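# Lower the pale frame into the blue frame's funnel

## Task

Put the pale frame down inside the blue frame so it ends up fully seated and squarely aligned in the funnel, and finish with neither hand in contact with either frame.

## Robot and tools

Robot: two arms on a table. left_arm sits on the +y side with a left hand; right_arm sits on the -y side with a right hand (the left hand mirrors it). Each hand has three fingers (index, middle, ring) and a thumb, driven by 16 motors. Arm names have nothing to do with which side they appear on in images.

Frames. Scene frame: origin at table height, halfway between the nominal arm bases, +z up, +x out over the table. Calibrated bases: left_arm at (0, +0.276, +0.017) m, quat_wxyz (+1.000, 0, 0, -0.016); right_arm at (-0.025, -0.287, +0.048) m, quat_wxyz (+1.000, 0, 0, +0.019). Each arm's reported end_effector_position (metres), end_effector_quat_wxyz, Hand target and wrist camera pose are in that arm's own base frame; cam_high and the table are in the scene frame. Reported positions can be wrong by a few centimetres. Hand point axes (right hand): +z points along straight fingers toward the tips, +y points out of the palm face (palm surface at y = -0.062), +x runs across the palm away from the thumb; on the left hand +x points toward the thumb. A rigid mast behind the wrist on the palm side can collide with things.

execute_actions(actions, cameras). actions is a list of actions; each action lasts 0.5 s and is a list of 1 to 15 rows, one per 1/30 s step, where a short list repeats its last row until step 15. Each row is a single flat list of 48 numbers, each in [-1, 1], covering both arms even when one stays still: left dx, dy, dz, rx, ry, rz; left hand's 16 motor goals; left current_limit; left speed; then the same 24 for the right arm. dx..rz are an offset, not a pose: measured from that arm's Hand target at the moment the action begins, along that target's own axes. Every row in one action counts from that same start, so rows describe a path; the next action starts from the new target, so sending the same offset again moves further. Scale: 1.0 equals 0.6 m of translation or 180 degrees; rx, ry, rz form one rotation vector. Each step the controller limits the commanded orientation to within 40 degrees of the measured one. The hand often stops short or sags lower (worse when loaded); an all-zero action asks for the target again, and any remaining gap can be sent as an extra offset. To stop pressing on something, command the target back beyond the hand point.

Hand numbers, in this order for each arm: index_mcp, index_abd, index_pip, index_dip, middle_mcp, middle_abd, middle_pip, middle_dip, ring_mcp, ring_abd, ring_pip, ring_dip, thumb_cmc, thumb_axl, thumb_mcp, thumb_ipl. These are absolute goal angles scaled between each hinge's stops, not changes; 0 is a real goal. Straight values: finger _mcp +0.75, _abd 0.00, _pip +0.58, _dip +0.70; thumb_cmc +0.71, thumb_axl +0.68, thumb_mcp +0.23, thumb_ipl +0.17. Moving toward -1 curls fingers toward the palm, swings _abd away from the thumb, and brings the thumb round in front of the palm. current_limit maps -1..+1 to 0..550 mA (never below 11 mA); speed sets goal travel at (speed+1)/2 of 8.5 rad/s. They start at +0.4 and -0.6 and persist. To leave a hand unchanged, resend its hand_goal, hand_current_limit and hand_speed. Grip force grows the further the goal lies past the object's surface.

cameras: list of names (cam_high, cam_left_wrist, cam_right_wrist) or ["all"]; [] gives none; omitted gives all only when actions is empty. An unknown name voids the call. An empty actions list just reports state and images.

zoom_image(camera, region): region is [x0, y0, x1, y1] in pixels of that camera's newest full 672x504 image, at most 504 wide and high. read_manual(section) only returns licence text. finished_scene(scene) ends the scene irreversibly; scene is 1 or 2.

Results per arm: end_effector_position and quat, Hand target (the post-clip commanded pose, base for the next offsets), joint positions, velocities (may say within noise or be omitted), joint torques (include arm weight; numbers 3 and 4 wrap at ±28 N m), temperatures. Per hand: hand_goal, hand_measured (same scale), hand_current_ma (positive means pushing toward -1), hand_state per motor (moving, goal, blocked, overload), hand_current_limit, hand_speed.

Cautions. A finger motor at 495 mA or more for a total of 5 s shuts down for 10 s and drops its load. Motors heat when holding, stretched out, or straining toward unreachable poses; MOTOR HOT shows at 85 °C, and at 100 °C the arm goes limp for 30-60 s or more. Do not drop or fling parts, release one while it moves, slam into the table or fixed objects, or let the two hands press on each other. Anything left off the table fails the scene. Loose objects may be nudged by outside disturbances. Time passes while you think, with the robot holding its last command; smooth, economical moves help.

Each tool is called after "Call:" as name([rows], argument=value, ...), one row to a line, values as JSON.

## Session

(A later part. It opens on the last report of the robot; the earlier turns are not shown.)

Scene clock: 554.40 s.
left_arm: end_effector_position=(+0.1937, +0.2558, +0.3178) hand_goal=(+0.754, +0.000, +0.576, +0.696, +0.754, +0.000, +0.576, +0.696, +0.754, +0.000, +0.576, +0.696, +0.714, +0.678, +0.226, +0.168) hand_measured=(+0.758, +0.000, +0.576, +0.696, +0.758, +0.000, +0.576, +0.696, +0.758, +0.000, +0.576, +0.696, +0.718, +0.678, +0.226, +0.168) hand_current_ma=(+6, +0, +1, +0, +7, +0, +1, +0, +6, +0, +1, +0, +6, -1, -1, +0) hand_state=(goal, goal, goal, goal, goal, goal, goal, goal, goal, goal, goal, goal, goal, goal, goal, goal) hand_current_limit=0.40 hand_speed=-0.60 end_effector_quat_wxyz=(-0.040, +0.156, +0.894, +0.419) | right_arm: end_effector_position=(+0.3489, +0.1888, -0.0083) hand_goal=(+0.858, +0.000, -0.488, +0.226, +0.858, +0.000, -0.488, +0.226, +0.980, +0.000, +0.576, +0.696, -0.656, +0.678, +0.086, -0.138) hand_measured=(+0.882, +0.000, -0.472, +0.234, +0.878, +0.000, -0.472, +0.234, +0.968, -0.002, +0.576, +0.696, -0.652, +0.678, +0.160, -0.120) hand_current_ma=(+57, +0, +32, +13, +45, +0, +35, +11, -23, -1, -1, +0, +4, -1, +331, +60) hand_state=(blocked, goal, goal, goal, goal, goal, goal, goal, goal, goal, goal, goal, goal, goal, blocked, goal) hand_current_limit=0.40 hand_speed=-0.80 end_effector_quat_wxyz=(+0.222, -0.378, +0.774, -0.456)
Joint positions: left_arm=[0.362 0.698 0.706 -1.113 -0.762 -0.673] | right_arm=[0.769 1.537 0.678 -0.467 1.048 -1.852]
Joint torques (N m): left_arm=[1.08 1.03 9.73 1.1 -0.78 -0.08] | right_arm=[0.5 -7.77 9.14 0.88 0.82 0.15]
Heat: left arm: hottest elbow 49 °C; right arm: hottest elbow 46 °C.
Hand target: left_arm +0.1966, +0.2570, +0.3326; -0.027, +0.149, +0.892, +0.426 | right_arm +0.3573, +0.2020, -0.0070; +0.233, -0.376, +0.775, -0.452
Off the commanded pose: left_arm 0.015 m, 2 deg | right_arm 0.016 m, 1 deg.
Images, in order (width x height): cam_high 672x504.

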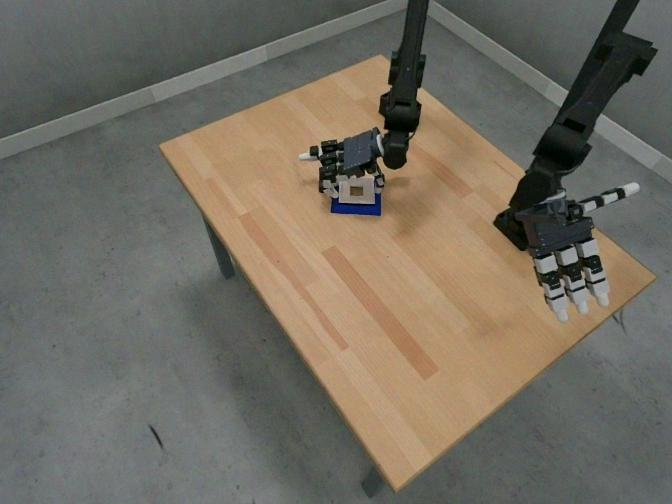

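Call:
execute_actions([
  [[0,0,0,0,0,0,0.754,0,0.576,0.696,0.754,0,0.576,0.696,0.754,0,0.576,0.696,0.714,0.678,0.226,0.168,0.4,-0.6,0.0097,0.0037,0.0033,0,0,0,0.857,0,-0.488,0.226,0.857,0,-0.488,0.226,0.98,0,0.576,0.696,-0.657,0.678,0.085,-0.139,0.4,-0.8]],
], cameras=["cam_high"])

Call:
zoom_image(camera="cam_high", region=[315, 150, 395, 230])

Scene clock: 561.77 s.
left_arm: end_effector_position=(+0.1937, +0.2558, +0.3178) hand_goal=(+0.754, +0.000, +0.576, +0.696, +0.754, +0.000, +0.576, +0.696, +0.754, +0.000, +0.576, +0.696, +0.714, +0.678, +0.226, +0.168) hand_measured=(+0.758, +0.000, +0.576, +0.696, +0.758, +0.000, +0.576, +0.696, +0.758, +0.000, +0.576, +0.696, +0.718, +0.678, +0.226, +0.168) hand_current_ma=(+6, +0, +1, +0, +7, +0, +1, +0, +6, +0, +1, +0, +6, -1, -1, +0) hand_state=(goal, goal, goal, goal, goal, goal, goal, goal, goal, goal, goal, goal, goal, goal, goal, goal) hand_current_limit=0.40 hand_speed=-0.60 end_effector_quat_wxyz=(-0.040, +0.156, +0.894, +0.419) | right_arm: end_effector_position=(+0.3527, +0.1925, -0.0071) hand_goal=(+0.858, +0.000, -0.488, +0.226, +0.858, +0.000, -0.488, +0.226, +0.980, +0.000, +0.576, +0.696, -0.656, +0.678, +0.086, -0.138) hand_measured=(+0.882, +0.000, -0.472, +0.234, +0.878, +0.000, -0.472, +0.234, +0.968, -0.002, +0.576, +0.696, -0.652, +0.678, +0.160, -0.120) hand_current_ma=(+57, +0, +32, +13, +45, +0, +35, +11, -23, -1, -1, +0, +4, -1, +331, +60) hand_state=(blocked, goal, goal, goal, goal, goal, goal, goal, goal, goal, goal, goal, goal, goal, blocked, goal) hand_current_limit=0.40 hand_speed=-0.80 end_effector_quat_wxyz=(+0.232, -0.373, +0.776, -0.453)
Joint positions: left_arm=[0.362 0.698 0.706 -1.113 -0.762 -0.673] | right_arm=[0.769 1.538 0.678 -0.444 1.048 -1.852]
Joint torques (N m): left_arm=[-0.03 0.5 9.73 1.05 -0.77 -0.01] | right_arm=[0.32 -7.82 7.45 0.75 0.8 0.05]
Heat: left arm: hottest elbow 49 °C; right arm: hottest elbow 46 °C.
Hand target: left_arm +0.1966, +0.2570, +0.3326; -0.027, +0.149, +0.892, +0.426 | right_arm +0.3544, +0.1970, -0.0100; +0.233, -0.376, +0.775, -0.452
Off the commanded pose: left_arm 0.015 m, 2 deg | right_arm 0.006 m, 0 deg.
Images, in order (width x height): cam_high 672x504.

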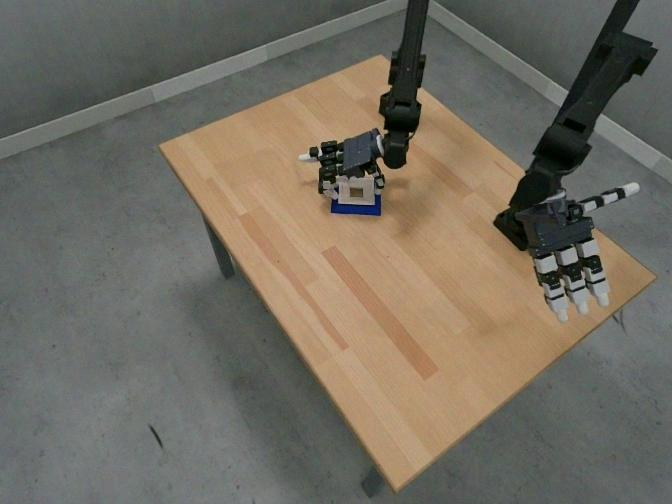

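Scaled by 6.300.

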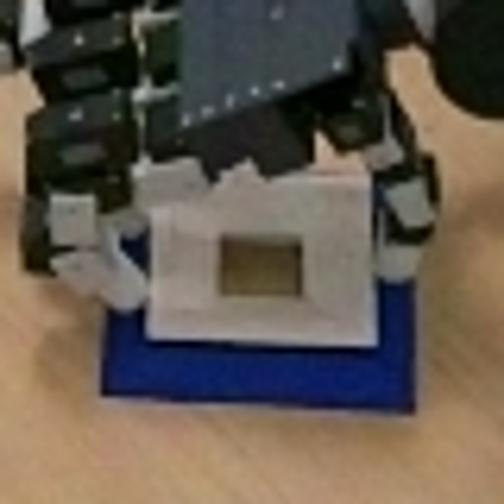

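Call:
execute_actions([
  [[0,0,0,0,0,0,0.754,0,0.576,0.696,0.754,0,0.576,0.696,0.754,0,0.576,0.696,0.714,0.678,0.226,0.168,0.4,-0.6,0.022,-0.0033,-0.0018,0,0,0,0.857,0,-0.488,0.226,0.857,0,-0.488,0.226,0.98,0,0.576,0.696,-0.657,0.678,0.085,-0.139,0.4,-0.8]],
], cameras=["cam_high"])

Call:
zoom_image(camera="cam_high", region=[315, 150, 395, 230])

Scene clock: 571.17 s.
left_arm: end_effector_position=(+0.1937, +0.2558, +0.3178) hand_goal=(+0.754, +0.000, +0.576, +0.696, +0.754, +0.000, +0.576, +0.696, +0.754, +0.000, +0.576, +0.696, +0.714, +0.678, +0.226, +0.168) hand_measured=(+0.758, +0.000, +0.576, +0.696, +0.758, +0.000, +0.576, +0.696, +0.758, +0.000, +0.576, +0.696, +0.718, +0.678, +0.226, +0.168) hand_current_ma=(+6, +0, +1, +0, +7, +0, +1, +0, +6, +0, +1, +0, +6, -1, -1, +0) hand_state=(goal, goal, goal, goal, goal, goal, goal, goal, goal, goal, goal, goal, goal, goal, goal, goal) hand_current_limit=0.40 hand_speed=-0.60 end_effector_quat_wxyz=(-0.040, +0.156, +0.894, +0.419) | right_arm: end_effector_position=(+0.3494, +0.1893, -0.0095) hand_goal=(+0.858, +0.000, -0.488, +0.226, +0.858, +0.000, -0.488, +0.226, +0.980, +0.000, +0.576, +0.696, -0.656, +0.678, +0.086, -0.138) hand_measured=(+0.882, +0.000, -0.472, +0.234, +0.878, +0.000, -0.472, +0.234, +0.968, -0.002, +0.576, +0.696, -0.652, +0.678, +0.160, -0.120) hand_current_ma=(+57, +0, +32, +14, +45, +0, +35, +12, -24, -1, -1, +0, +5, +0, +331, +60) hand_state=(blocked, goal, goal, goal, goal, goal, goal, goal, goal, goal, goal, goal, goal, goal, blocked, goal) hand_current_limit=0.40 hand_speed=-0.80 end_effector_quat_wxyz=(+0.233, -0.372, +0.776, -0.453)
Joint positions: left_arm=[0.362 0.698 0.706 -1.113 -0.762 -0.673] | right_arm=[0.769 1.533 0.662 -0.43 1.048 -1.852]
Joint torques (N m): left_arm=[0.73 0.5 9.76 1.14 -0.79 -0.04] | right_arm=[-0.21 -10.05 5.72 0.75 0.74 -0.07]
Motor temperatures (°C): left_arm=[26 25 49 24 26 25] | right_arm=[26 26 45 23 28 24]
Heat: left arm: hottest elbow 49 °C; right arm: hottest elbow 45 °C.
Hand target: left_arm +0.1966, +0.2570, +0.3326; -0.027, +0.149, +0.892, +0.426 | right_arm +0.3462, +0.1864, -0.0081; +0.233, -0.376, +0.775, -0.452
Off the commanded pose: left_arm 0.015 m, 2 deg | right_arm 0.004 m, 1 deg.
Images, in order (width x height): cam_high 672x504.

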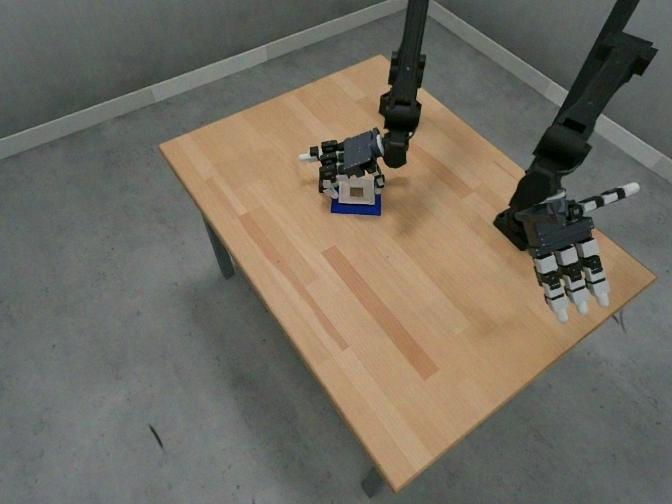

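Scaled by 6.300.

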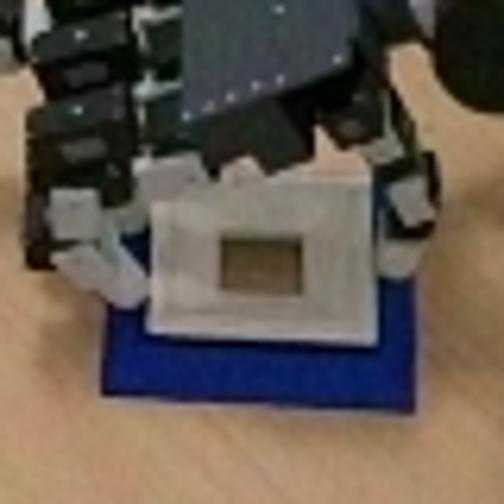

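Call:
execute_actions([
  [[0,0,0,0,0,0,0.754,0,0.576,0.696,0.754,0,0.576,0.696,0.754,0,0.576,0.696,0.714,0.678,0.226,0.168,0.4,-0.6,0.0105,-0.0043,-0.0028,0,0,0,0.857,0,-0.488,0.226,0.857,0,-0.488,0.226,0.98,0,0.576,0.696,-0.657,0.678,0.085,-0.139,0.4,-0.8]],
], cameras=["cam_high","cam_right_wrist"])

Call:
zoom_image(camera="cam_high", region=[315, 150, 395, 230])

Scene clock: 581.30 s.
left_arm: end_effector_position=(+0.1937, +0.2558, +0.3178) hand_goal=(+0.754, +0.000, +0.576, +0.696, +0.754, +0.000, +0.576, +0.696, +0.754, +0.000, +0.576, +0.696, +0.714, +0.678, +0.226, +0.168) hand_measured=(+0.758, +0.000, +0.576, +0.696, +0.758, +0.000, +0.576, +0.696, +0.758, +0.000, +0.576, +0.696, +0.718, +0.678, +0.226, +0.168) hand_current_ma=(+6, +0, +1, +0, +7, +0, +1, +0, +6, +0, +1, +0, +6, -1, -1, +0) hand_state=(goal, goal, goal, goal, goal, goal, goal, goal, goal, goal, goal, goal, goal, goal, goal, goal) hand_current_limit=0.40 hand_speed=-0.60 end_effector_quat_wxyz=(-0.040, +0.156, +0.894, +0.419) | right_arm: end_effector_position=(+0.3448, +0.1849, -0.0072) hand_goal=(+0.858, +0.000, -0.488, +0.226, +0.858, +0.000, -0.488, +0.226, +0.980, +0.000, +0.576, +0.696, -0.656, +0.678, +0.086, -0.138) hand_measured=(+0.882, +0.000, -0.472, +0.236, +0.878, +0.000, -0.472, +0.234, +0.968, -0.002, +0.576, +0.696, -0.648, +0.678, +0.160, -0.120) hand_current_ma=(+57, +0, +35, +20, +45, +0, +35, +12, -24, -1, -1, +0, +12, +1, +330, +60) hand_state=(blocked, goal, goal, goal, goal, goal, goal, goal, goal, goal, goal, goal, goal, goal, blocked, goal) hand_current_limit=0.40 hand_speed=-0.80 end_effector_quat_wxyz=(+0.234, -0.372, +0.776, -0.452)
Joint positions: left_arm=[0.362 0.698 0.706 -1.113 -0.762 -0.673] | right_arm=[0.769 1.511 0.644 -0.43 1.047 -1.855]
Joint torques (N m): left_arm=[0.21 0.62 9.88 1.05 -0.79 -0.07] | right_arm=[-0.15 -9.47 5.94 0.57 0.74 -0.07]
Heat: left arm: hottest elbow 49 °C; right arm: hottest elbow 44 °C.
Hand target: left_arm +0.1966, +0.2570, +0.3326; -0.027, +0.149, +0.892, +0.426 | right_arm +0.3422, +0.1816, -0.0051; +0.233, -0.376, +0.775, -0.452
Off the commanded pose: left_arm 0.015 m, 2 deg | right_arm 0.005 m, 0 deg.
camera_calibration:
cam_right_wrist: T_world_to_cam=[[0.216557, 0.825076, -0.521873, -0.201354], [-0.067251, 0.545896, 0.835149, -0.123963], [0.973951, -0.145761, 0.173705, -0.18416], [0, 0, 0, 1]] pos_world=[0.214631, 0.20696, 0.0304353]
Images, in order (width x height): cam_high 672x504, cam_right_wrist 672x504.

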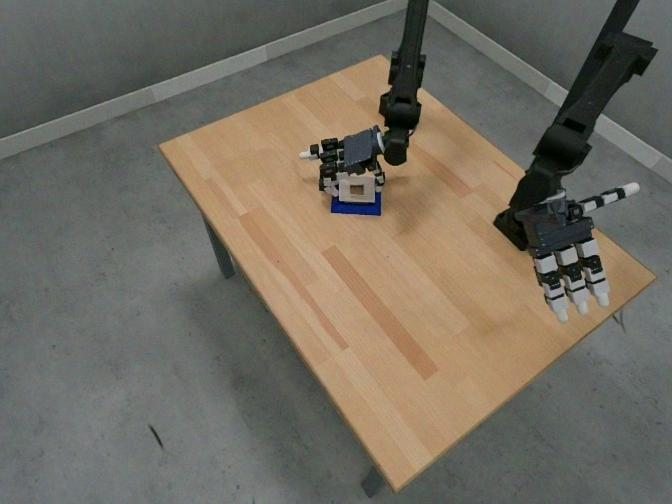

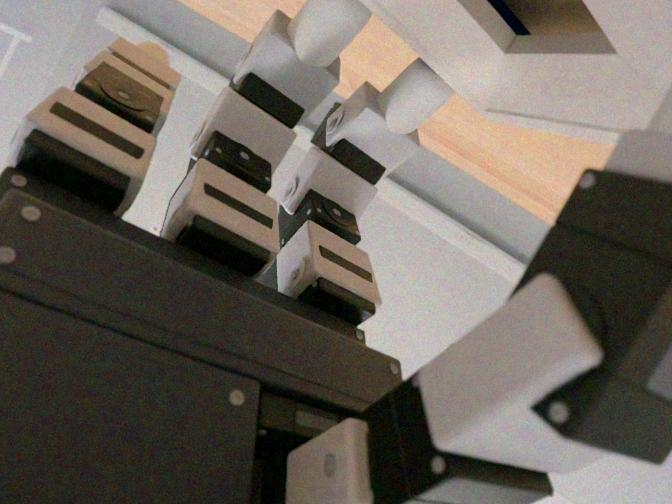

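Scaled by 6.300.

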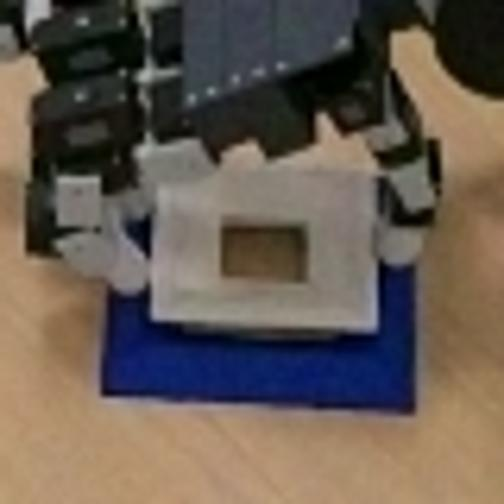

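Call:
execute_actions([
  [[0,0,0,0,0,0,0.754,0,0.576,0.696,0.754,0,0.576,0.696,0.754,0,0.576,0.696,0.714,0.678,0.226,0.168,0.4,-0.6,-0.0023,0.0013,0.0012,0,0.0042,-0.0075,0.857,0,-0.488,0.226,0.857,0,-0.488,0.226,0.98,0,0.576,0.696,-0.657,0.678,0.085,-0.139,0.4,-0.8]],
], cameras=["cam_high"])

Call:
zoom_image(camera="cam_high", region=[315, 150, 395, 230])

Scene clock: 594.33 s.
left_arm: end_effector_position=(+0.1937, +0.2558, +0.3178) hand_goal=(+0.754, +0.000, +0.576, +0.696, +0.754, +0.000, +0.576, +0.696, +0.754, +0.000, +0.576, +0.696, +0.714, +0.678, +0.226, +0.168) hand_measured=(+0.758, +0.000, +0.576, +0.696, +0.758, +0.000, +0.576, +0.696, +0.758, +0.000, +0.576, +0.696, +0.718, +0.678, +0.226, +0.168) hand_current_ma=(+6, +0, +1, +0, +7, +0, +1, +0, +6, +0, +1, +0, +6, -1, -1, +0) hand_state=(goal, goal, goal, goal, goal, goal, goal, goal, goal, goal, goal, goal, goal, goal, goal, goal) hand_current_limit=0.40 hand_speed=-0.60 end_effector_quat_wxyz=(-0.040, +0.156, +0.894, +0.419) | right_arm: end_effector_position=(+0.3422, +0.1824, -0.0082) hand_goal=(+0.858, +0.000, -0.488, +0.226, +0.858, +0.000, -0.488, +0.226, +0.980, +0.000, +0.576, +0.696, -0.656, +0.678, +0.086, -0.138) hand_measured=(+0.882, +0.000, -0.468, +0.240, +0.878, +0.000, -0.472, +0.232, +0.968, -0.002, +0.576, +0.696, -0.644, +0.680, +0.158, -0.120) hand_current_ma=(+57, +0, +42, +27, +45, +0, +35, +10, -24, -1, -1, +0, +23, +3, +323, +60) hand_state=(blocked, goal, goal, goal, goal, goal, goal, goal, goal, goal, goal, goal, goal, goal, blocked, goal) hand_current_limit=0.40 hand_speed=-0.80 end_effector_quat_wxyz=(+0.227, -0.376, +0.775, -0.455)
Joint positions: left_arm=[0.362 0.698 0.706 -1.113 -0.762 -0.673] | right_arm=[0.769 1.511 0.644 -0.446 1.047 -1.855]
Joint torques (N m): left_arm=[0.44 0.5 9.8 1.1 -0.81 -0.04] | right_arm=[0.09 -8.64 7.77 -0.09 0.9 -0.07]
Heat: left arm: hottest elbow 49 °C; right arm: hottest elbow 43 °C.
Hand target: left_arm +0.1966, +0.2570, +0.3326; -0.027, +0.149, +0.892, +0.426 | right_arm +0.3432, +0.1825, -0.0061; +0.223, -0.382, +0.772, -0.457
Off the commanded pose: left_arm 0.015 m, 2 deg | right_arm 0.002 m, 1 deg.
Images, in order (width x height): cam_high 672x504.

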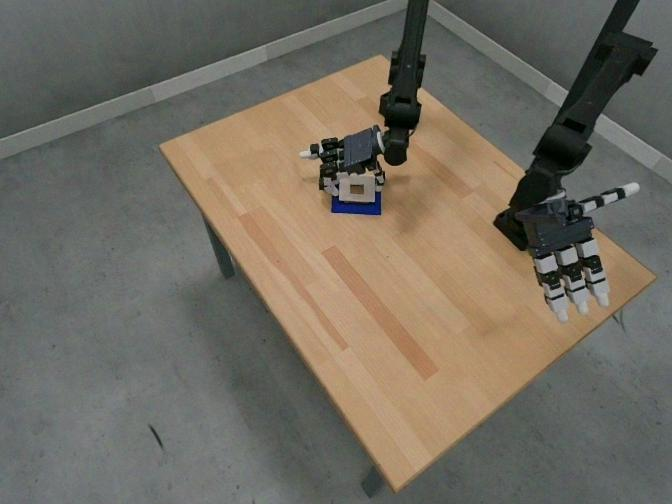

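Scaled by 6.300.

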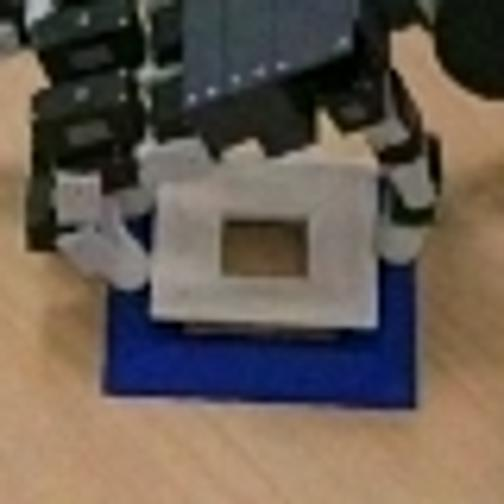

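Call:
execute_actions([
  [[0,0,0,0,0,0,0.754,0,0.576,0.696,0.754,0,0.576,0.696,0.754,0,0.576,0.696,0.714,0.678,0.226,0.168,0.4,-0.6,0,0,0,0,0,0,0.870,0,-0.480,0.232,0.870,0,-0.480,0.232,0.98,0,0.576,0.696,-0.657,0.678,0.13,-0.130,0.4,-0.8]],
  [[0,0,0,0,0,0,0.754,0,0.576,0.696,0.754,0,0.576,0.696,0.754,0,0.576,0.696,0.714,0.678,0.226,0.168,0.4,-0.6,0,0,0,0,0,0,0.93,0,-0.38,0.226,0.93,0,-0.38,0.226,0.98,0,0.576,0.696,-0.657,0.678,0.27,-0.139,0.4,-0.6]],
], cameras=["cam_high","cam_right_wrist"])

Call:
zoom_image(camera="cam_high", region=[315, 150, 395, 230])

Scene clock: 608.40 s.
left_arm: end_effector_position=(+0.1937, +0.2558, +0.3178) hand_goal=(+0.754, +0.000, +0.576, +0.696, +0.754, +0.000, +0.576, +0.696, +0.754, +0.000, +0.576, +0.696, +0.714, +0.678, +0.226, +0.168) hand_measured=(+0.758, +0.000, +0.576, +0.696, +0.758, +0.000, +0.576, +0.696, +0.758, +0.000, +0.576, +0.696, +0.718, +0.678, +0.226, +0.168) hand_current_ma=(+6, +0, +1, +0, +7, +0, +1, +0, +6, +0, +1, +0, +6, -1, -1, +0) hand_state=(goal, goal, goal, goal, goal, goal, goal, goal, goal, goal, goal, goal, goal, goal, goal, goal) hand_current_limit=0.40 hand_speed=-0.60 end_effector_quat_wxyz=(-0.040, +0.156, +0.894, +0.419) | right_arm: end_effector_position=(+0.3417, +0.1819, -0.0084) hand_goal=(+0.930, +0.000, -0.380, +0.226, +0.930, +0.000, -0.380, +0.226, +0.980, +0.000, +0.576, +0.696, -0.656, +0.678, +0.270, -0.138) hand_measured=(+0.914, +0.000, -0.384, +0.230, +0.912, +0.000, -0.384, +0.230, +0.968, -0.002, +0.576, +0.696, -0.652, +0.680, +0.264, -0.136) hand_current_ma=(-36, +0, -4, +5, -40, +0, -5, +5, -24, -1, -1, +0, +5, +3, -14, +4) hand_state=(goal, goal, goal, goal, goal, goal, goal, goal, goal, goal, goal, goal, goal, goal, goal, goal) hand_current_limit=0.40 hand_speed=-0.60 end_effector_quat_wxyz=(+0.226, -0.377, +0.774, -0.455)
Joint positions: left_arm=[0.362 0.698 0.706 -1.113 -0.762 -0.673] | right_arm=[0.769 1.511 0.644 -0.449 1.047 -1.856]
Joint torques (N m): left_arm=[0.09 0.5 9.81 1.32 -0.78 -0.02] | right_arm=[-0.03 -8.35 7.8 0.08 0.89 -0.04]
Heat: left arm: hottest elbow 49 °C; right arm: hottest elbow 43 °C.
Hand target: left_arm +0.1966, +0.2570, +0.3326; -0.027, +0.149, +0.892, +0.426 | right_arm +0.3433, +0.1825, -0.0061; +0.223, -0.382, +0.772, -0.457
Off the commanded pose: left_arm 0.015 m, 2 deg | right_arm 0.003 m, 1 deg.
camera_calibration:
cam_right_wrist: T_world_to_cam=[[0.208926, 0.818008, -0.535922, -0.194957], [-0.0559356, 0.557114, 0.82855, -0.127539], [0.97633, -0.143129, 0.162152, -0.182771], [0, 0, 0, 1]] pos_world=[0.212042, 0.204371, 0.0308274]
Images, in order (width x height): cam_high 672x504, cam_right_wrist 672x504.

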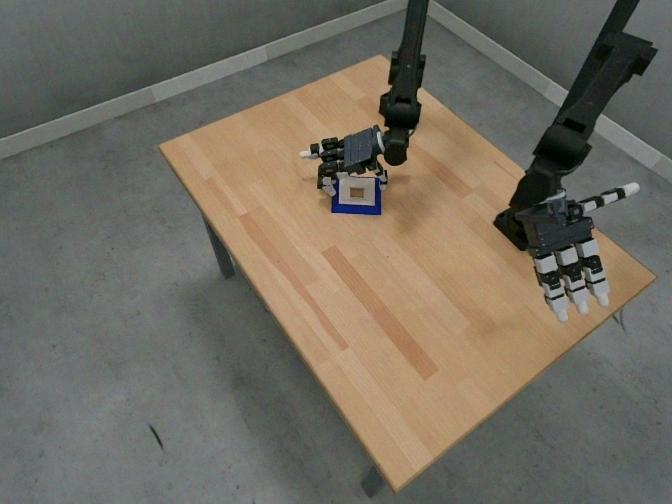

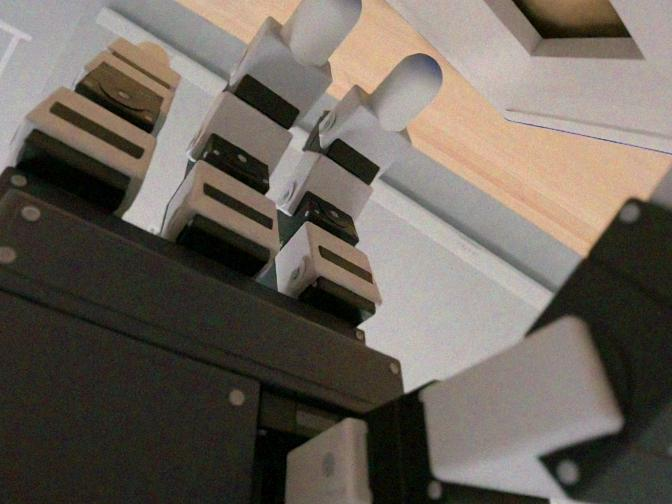

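Scaled by 6.300.

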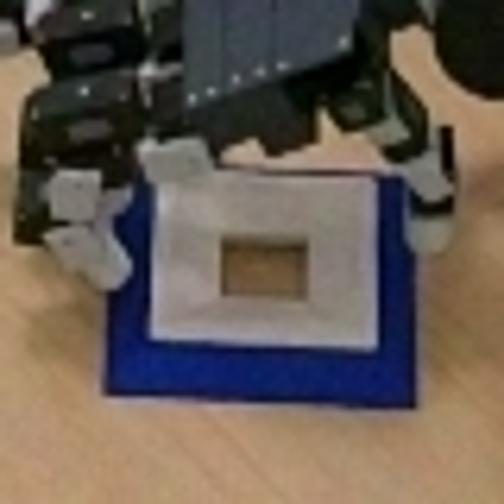

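Call:
execute_actions([
  [[0,0,0,0,0,0,0.754,0,0.576,0.696,0.754,0,0.576,0.696,0.754,0,0.576,0.696,0.714,0.678,0.226,0.168,0.4,-0.6,0,0,0,0,0,0,0.98,0,-0.372,0.203,0.98,0,-0.372,0.203,0.98,0,0.576,0.696,-0.657,0.678,0.36,-0.139,0.4,-0.6]],
  [[0,0,0,0,0,0,0.754,0,0.576,0.696,0.754,0,0.576,0.696,0.754,0,0.576,0.696,0.714,0.678,0.226,0.168,0.4,-0.6,0,-0.0577,-0.0333,0,0,0,0.98,0,-0.372,0.203,0.98,0,-0.372,0.203,0.98,0,0.576,0.696,-0.657,0.678,0.36,-0.139,0.4,-0.6]],
  [[0,0,0,0,0,0,0.754,0,0.576,0.696,0.754,0,0.576,0.696,0.754,0,0.576,0.696,0.714,0.678,0.226,0.168,0.4,-0.6,0,-0.0577,-0.0333,0,0,0,0.98,0,-0.372,0.203,0.98,0,-0.372,0.203,0.98,0,0.576,0.696,-0.657,0.678,0.36,-0.139,0.4,-0.6]],
], cameras=["cam_high","cam_right_wrist"])

Call:
zoom_image(camera="cam_high", region=[315, 150, 395, 230])

Scene clock: 619.93 s.
left_arm: end_effector_position=(+0.1937, +0.2558, +0.3178) hand_goal=(+0.754, +0.000, +0.576, +0.696, +0.754, +0.000, +0.576, +0.696, +0.754, +0.000, +0.576, +0.696, +0.714, +0.678, +0.226, +0.168) hand_measured=(+0.758, +0.000, +0.576, +0.696, +0.758, +0.000, +0.576, +0.696, +0.758, +0.000, +0.576, +0.696, +0.718, +0.678, +0.226, +0.168) hand_current_ma=(+6, +0, +1, +0, +7, +0, +1, +0, +6, +0, +1, +0, +6, -1, -1, +0) hand_state=(goal, goal, goal, goal, goal, goal, goal, goal, goal, goal, goal, goal, goal, goal, goal, goal) hand_current_limit=0.40 hand_speed=-0.60 end_effector_quat_wxyz=(-0.040, +0.156, +0.894, +0.419) | right_arm: end_effector_position=(+0.3285, +0.1691, +0.0566) hand_goal=(+0.980, +0.000, -0.372, +0.204, +0.980, +0.000, -0.372, +0.204, +0.980, +0.000, +0.576, +0.696, -0.656, +0.678, +0.360, -0.138) hand_measured=(+0.964, +0.000, -0.376, +0.208, +0.962, +0.000, -0.376, +0.208, +0.968, -0.002, +0.576, +0.696, -0.654, +0.680, +0.352, -0.136) hand_current_ma=(-36, +0, -4, +5, -41, +0, -6, +5, -24, -1, -1, +0, +4, +3, -17, +3) hand_state=(goal, goal, goal, goal, goal, goal, goal, goal, goal, goal, goal, goal, goal, goal, goal, goal) hand_current_limit=0.40 hand_speed=-0.60 end_effector_quat_wxyz=(+0.206, -0.391, +0.769, -0.462)
Joint positions: left_arm=[0.362 0.698 0.706 -1.113 -0.762 -0.673] | right_arm=[0.769 1.333 0.701 -0.727 1.047 -1.865]
Joint torques (N m): left_arm=[-0.09 0.73 9.92 1.06 -0.77 -0.07] | right_arm=[0.15 -7.12 12.42 0.17 0.92 0.11]
Heat: left arm: hottest elbow 49 °C; right arm: hottest elbow 42 °C.
Hand target: left_arm +0.1966, +0.2570, +0.3326; -0.027, +0.149, +0.892, +0.426 | right_arm +0.3422, +0.1838, +0.0737; +0.223, -0.382, +0.772, -0.457
Off the commanded pose: left_arm 0.015 m, 2 deg | right_arm 0.026 m, 2 deg.
camera_calibration:
cam_right_wrist: T_world_to_cam=[[0.184931, 0.798359, -0.573083, -0.133659], [-0.0284447, 0.587245, 0.808909, -0.188056], [0.98234, -0.133291, 0.131309, -0.184149], [0, 0, 0, 1]] pos_world=[0.200266, 0.192597, 0.0997035]
Images, in order (width x height): cam_high 672x504, cam_right_wrist 672x504.

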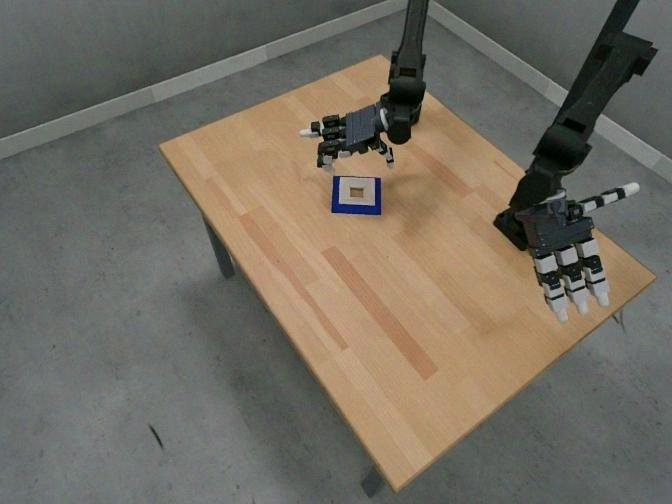

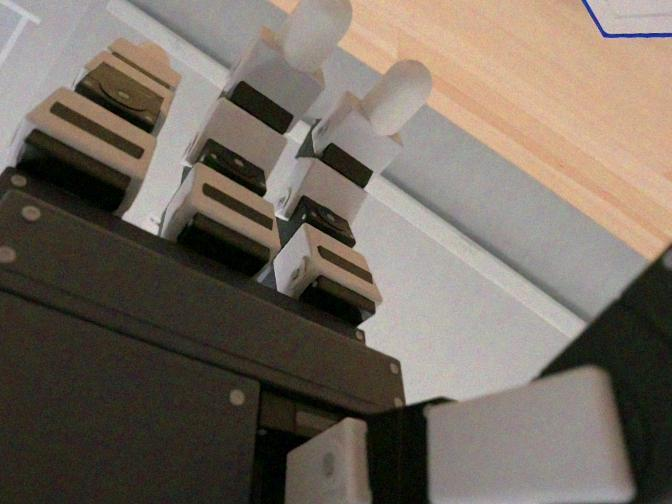

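Scaled by 6.300.

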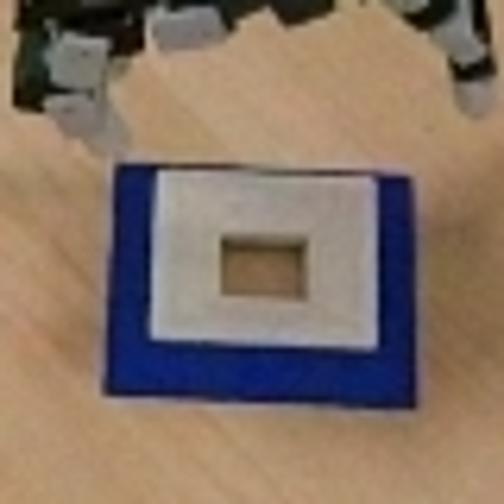

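Call:
zoom_image(camera="cam_high", region=[327, 170, 385, 220])

Call:
zoom_image(camera="cam_right_wrist", region=[540, 0, 672, 100])

Scaled by 8.690.

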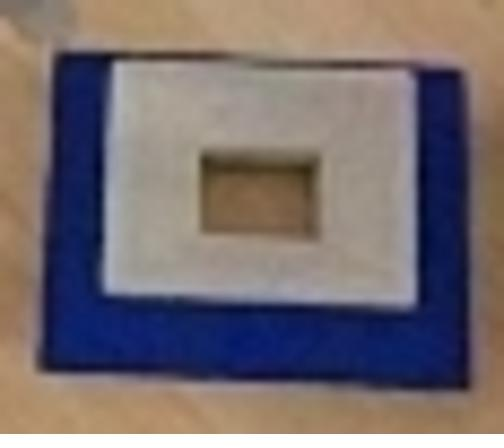

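Scaled by 3.818.

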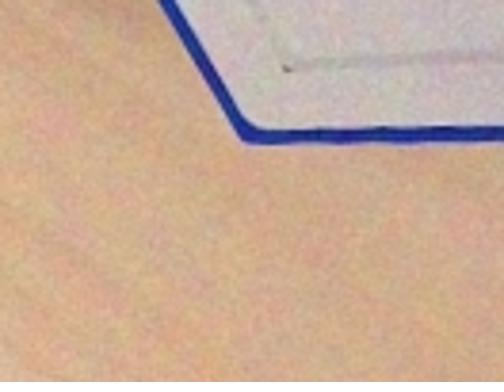

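Call:
execute_actions([
  [[0,0,0,0,0,0,0.754,0,0.576,0.696,0.754,0,0.576,0.696,0.754,0,0.576,0.696,0.714,0.678,0.226,0.168,0.4,-0.6,0.1077,0.071,-0.0585,0,0,0,0.98,0,-0.372,0.203,0.98,0,-0.372,0.203,0.98,0,0.576,0.696,-0.657,0.678,0.36,-0.139,0.4,-0.6]],
], cameras=["cam_high","cam_right_wrist"])

Call:
zoom_image(camera="cam_right_wrist", region=[440, 0, 672, 200])

Scene clock: 647.87 s.
left_arm: end_effector_position=(+0.1937, +0.2558, +0.3178) hand_goal=(+0.754, +0.000, +0.576, +0.696, +0.754, +0.000, +0.576, +0.696, +0.754, +0.000, +0.576, +0.696, +0.714, +0.678, +0.226, +0.168) hand_measured=(+0.758, +0.000, +0.576, +0.696, +0.758, +0.000, +0.576, +0.696, +0.758, +0.000, +0.576, +0.696, +0.718, +0.678, +0.226, +0.168) hand_current_ma=(+6, +0, +1, +0, +7, +0, +1, +0, +6, +0, +1, +0, +6, -1, -1, +0) hand_state=(goal, goal, goal, goal, goal, goal, goal, goal, goal, goal, goal, goal, goal, goal, goal, goal) hand_current_limit=0.40 hand_speed=-0.60 end_effector_quat_wxyz=(-0.040, +0.156, +0.894, +0.419) | right_arm: end_effector_position=(+0.2617, +0.1593, +0.0511) hand_goal=(+0.980, +0.000, -0.372, +0.204, +0.980, +0.000, -0.372, +0.204, +0.980, +0.000, +0.576, +0.696, -0.656, +0.678, +0.360, -0.138) hand_measured=(+0.966, +0.000, -0.374, +0.208, +0.964, +0.000, -0.376, +0.208, +0.968, -0.002, +0.576, +0.696, -0.654, +0.680, +0.352, -0.136) hand_current_ma=(-33, +0, -3, +5, -38, +0, -4, +5, -24, -1, -1, +0, +3, +3, -16, +3) hand_state=(goal, goal, goal, goal, goal, goal, goal, goal, goal, goal, goal, goal, goal, goal, goal, goal) hand_current_limit=0.40 hand_speed=-0.60 end_effector_quat_wxyz=(+0.219, -0.388, +0.771, -0.456)
Joint positions: left_arm=[0.362 0.698 0.706 -1.113 -0.762 -0.673] | right_arm=[0.915 1.223 0.592 -0.942 1.061 -1.587]
Joint torques (N m): left_arm=[0.62 0.73 9.77 1.26 -0.82 -0.03] | right_arm=[0.73 -5.25 8.65 -0.39 0.99 0.24]
Heat: left arm: hottest elbow 49 °C; right arm: hottest elbow 44 °C.
Hand target: left_arm +0.1966, +0.2570, +0.3326; -0.027, +0.149, +0.892, +0.426 | right_arm +0.2621, +0.1637, +0.0538; +0.223, -0.382, +0.772, -0.457
Off the commanded pose: left_arm 0.015 m, 2 deg | right_arm 0.005 m, 1 deg.
camera_calibration:
cam_right_wrist: T_world_to_cam=[[0.188143, 0.812157, -0.552271, -0.120766], [-0.0480219, 0.569248, 0.820763, -0.172313], [0.980967, -0.127899, 0.146101, -0.120383], [0, 0, 0, 1]] pos_world=[0.132538, 0.180773, 0.0923205]
Images, in order (width x height): cam_high 672x504, cam_right_wrist 672x504.

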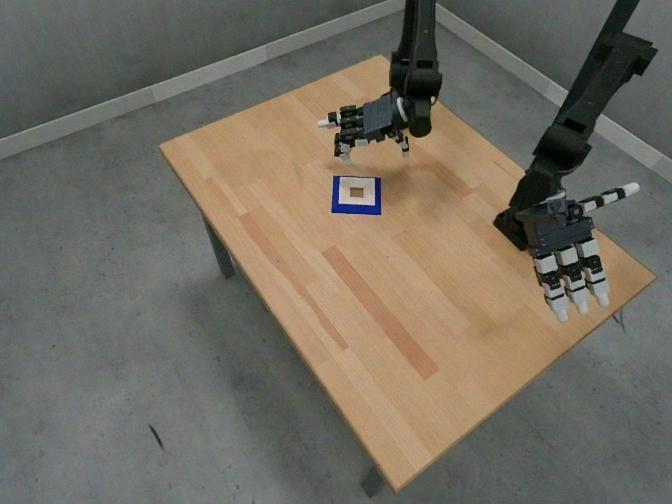

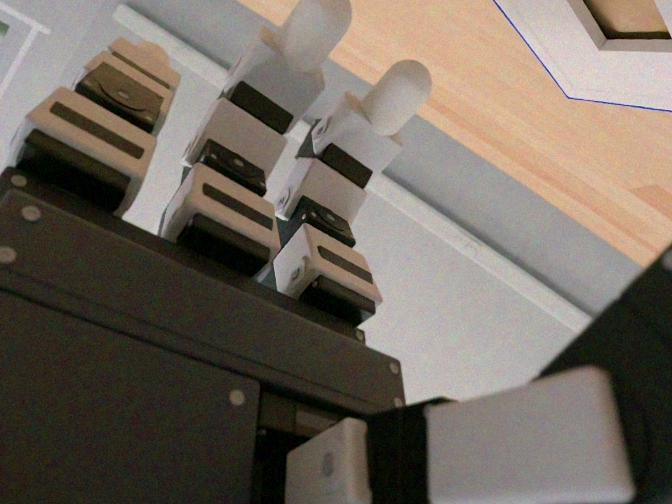

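Scaled by 2.172.

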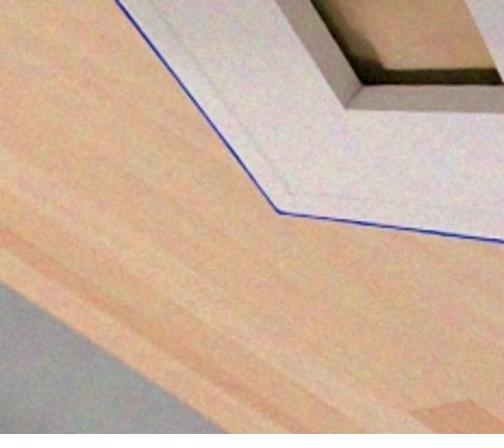

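Call:
finished_scene(scene=2)

The scene is finished: the task was done.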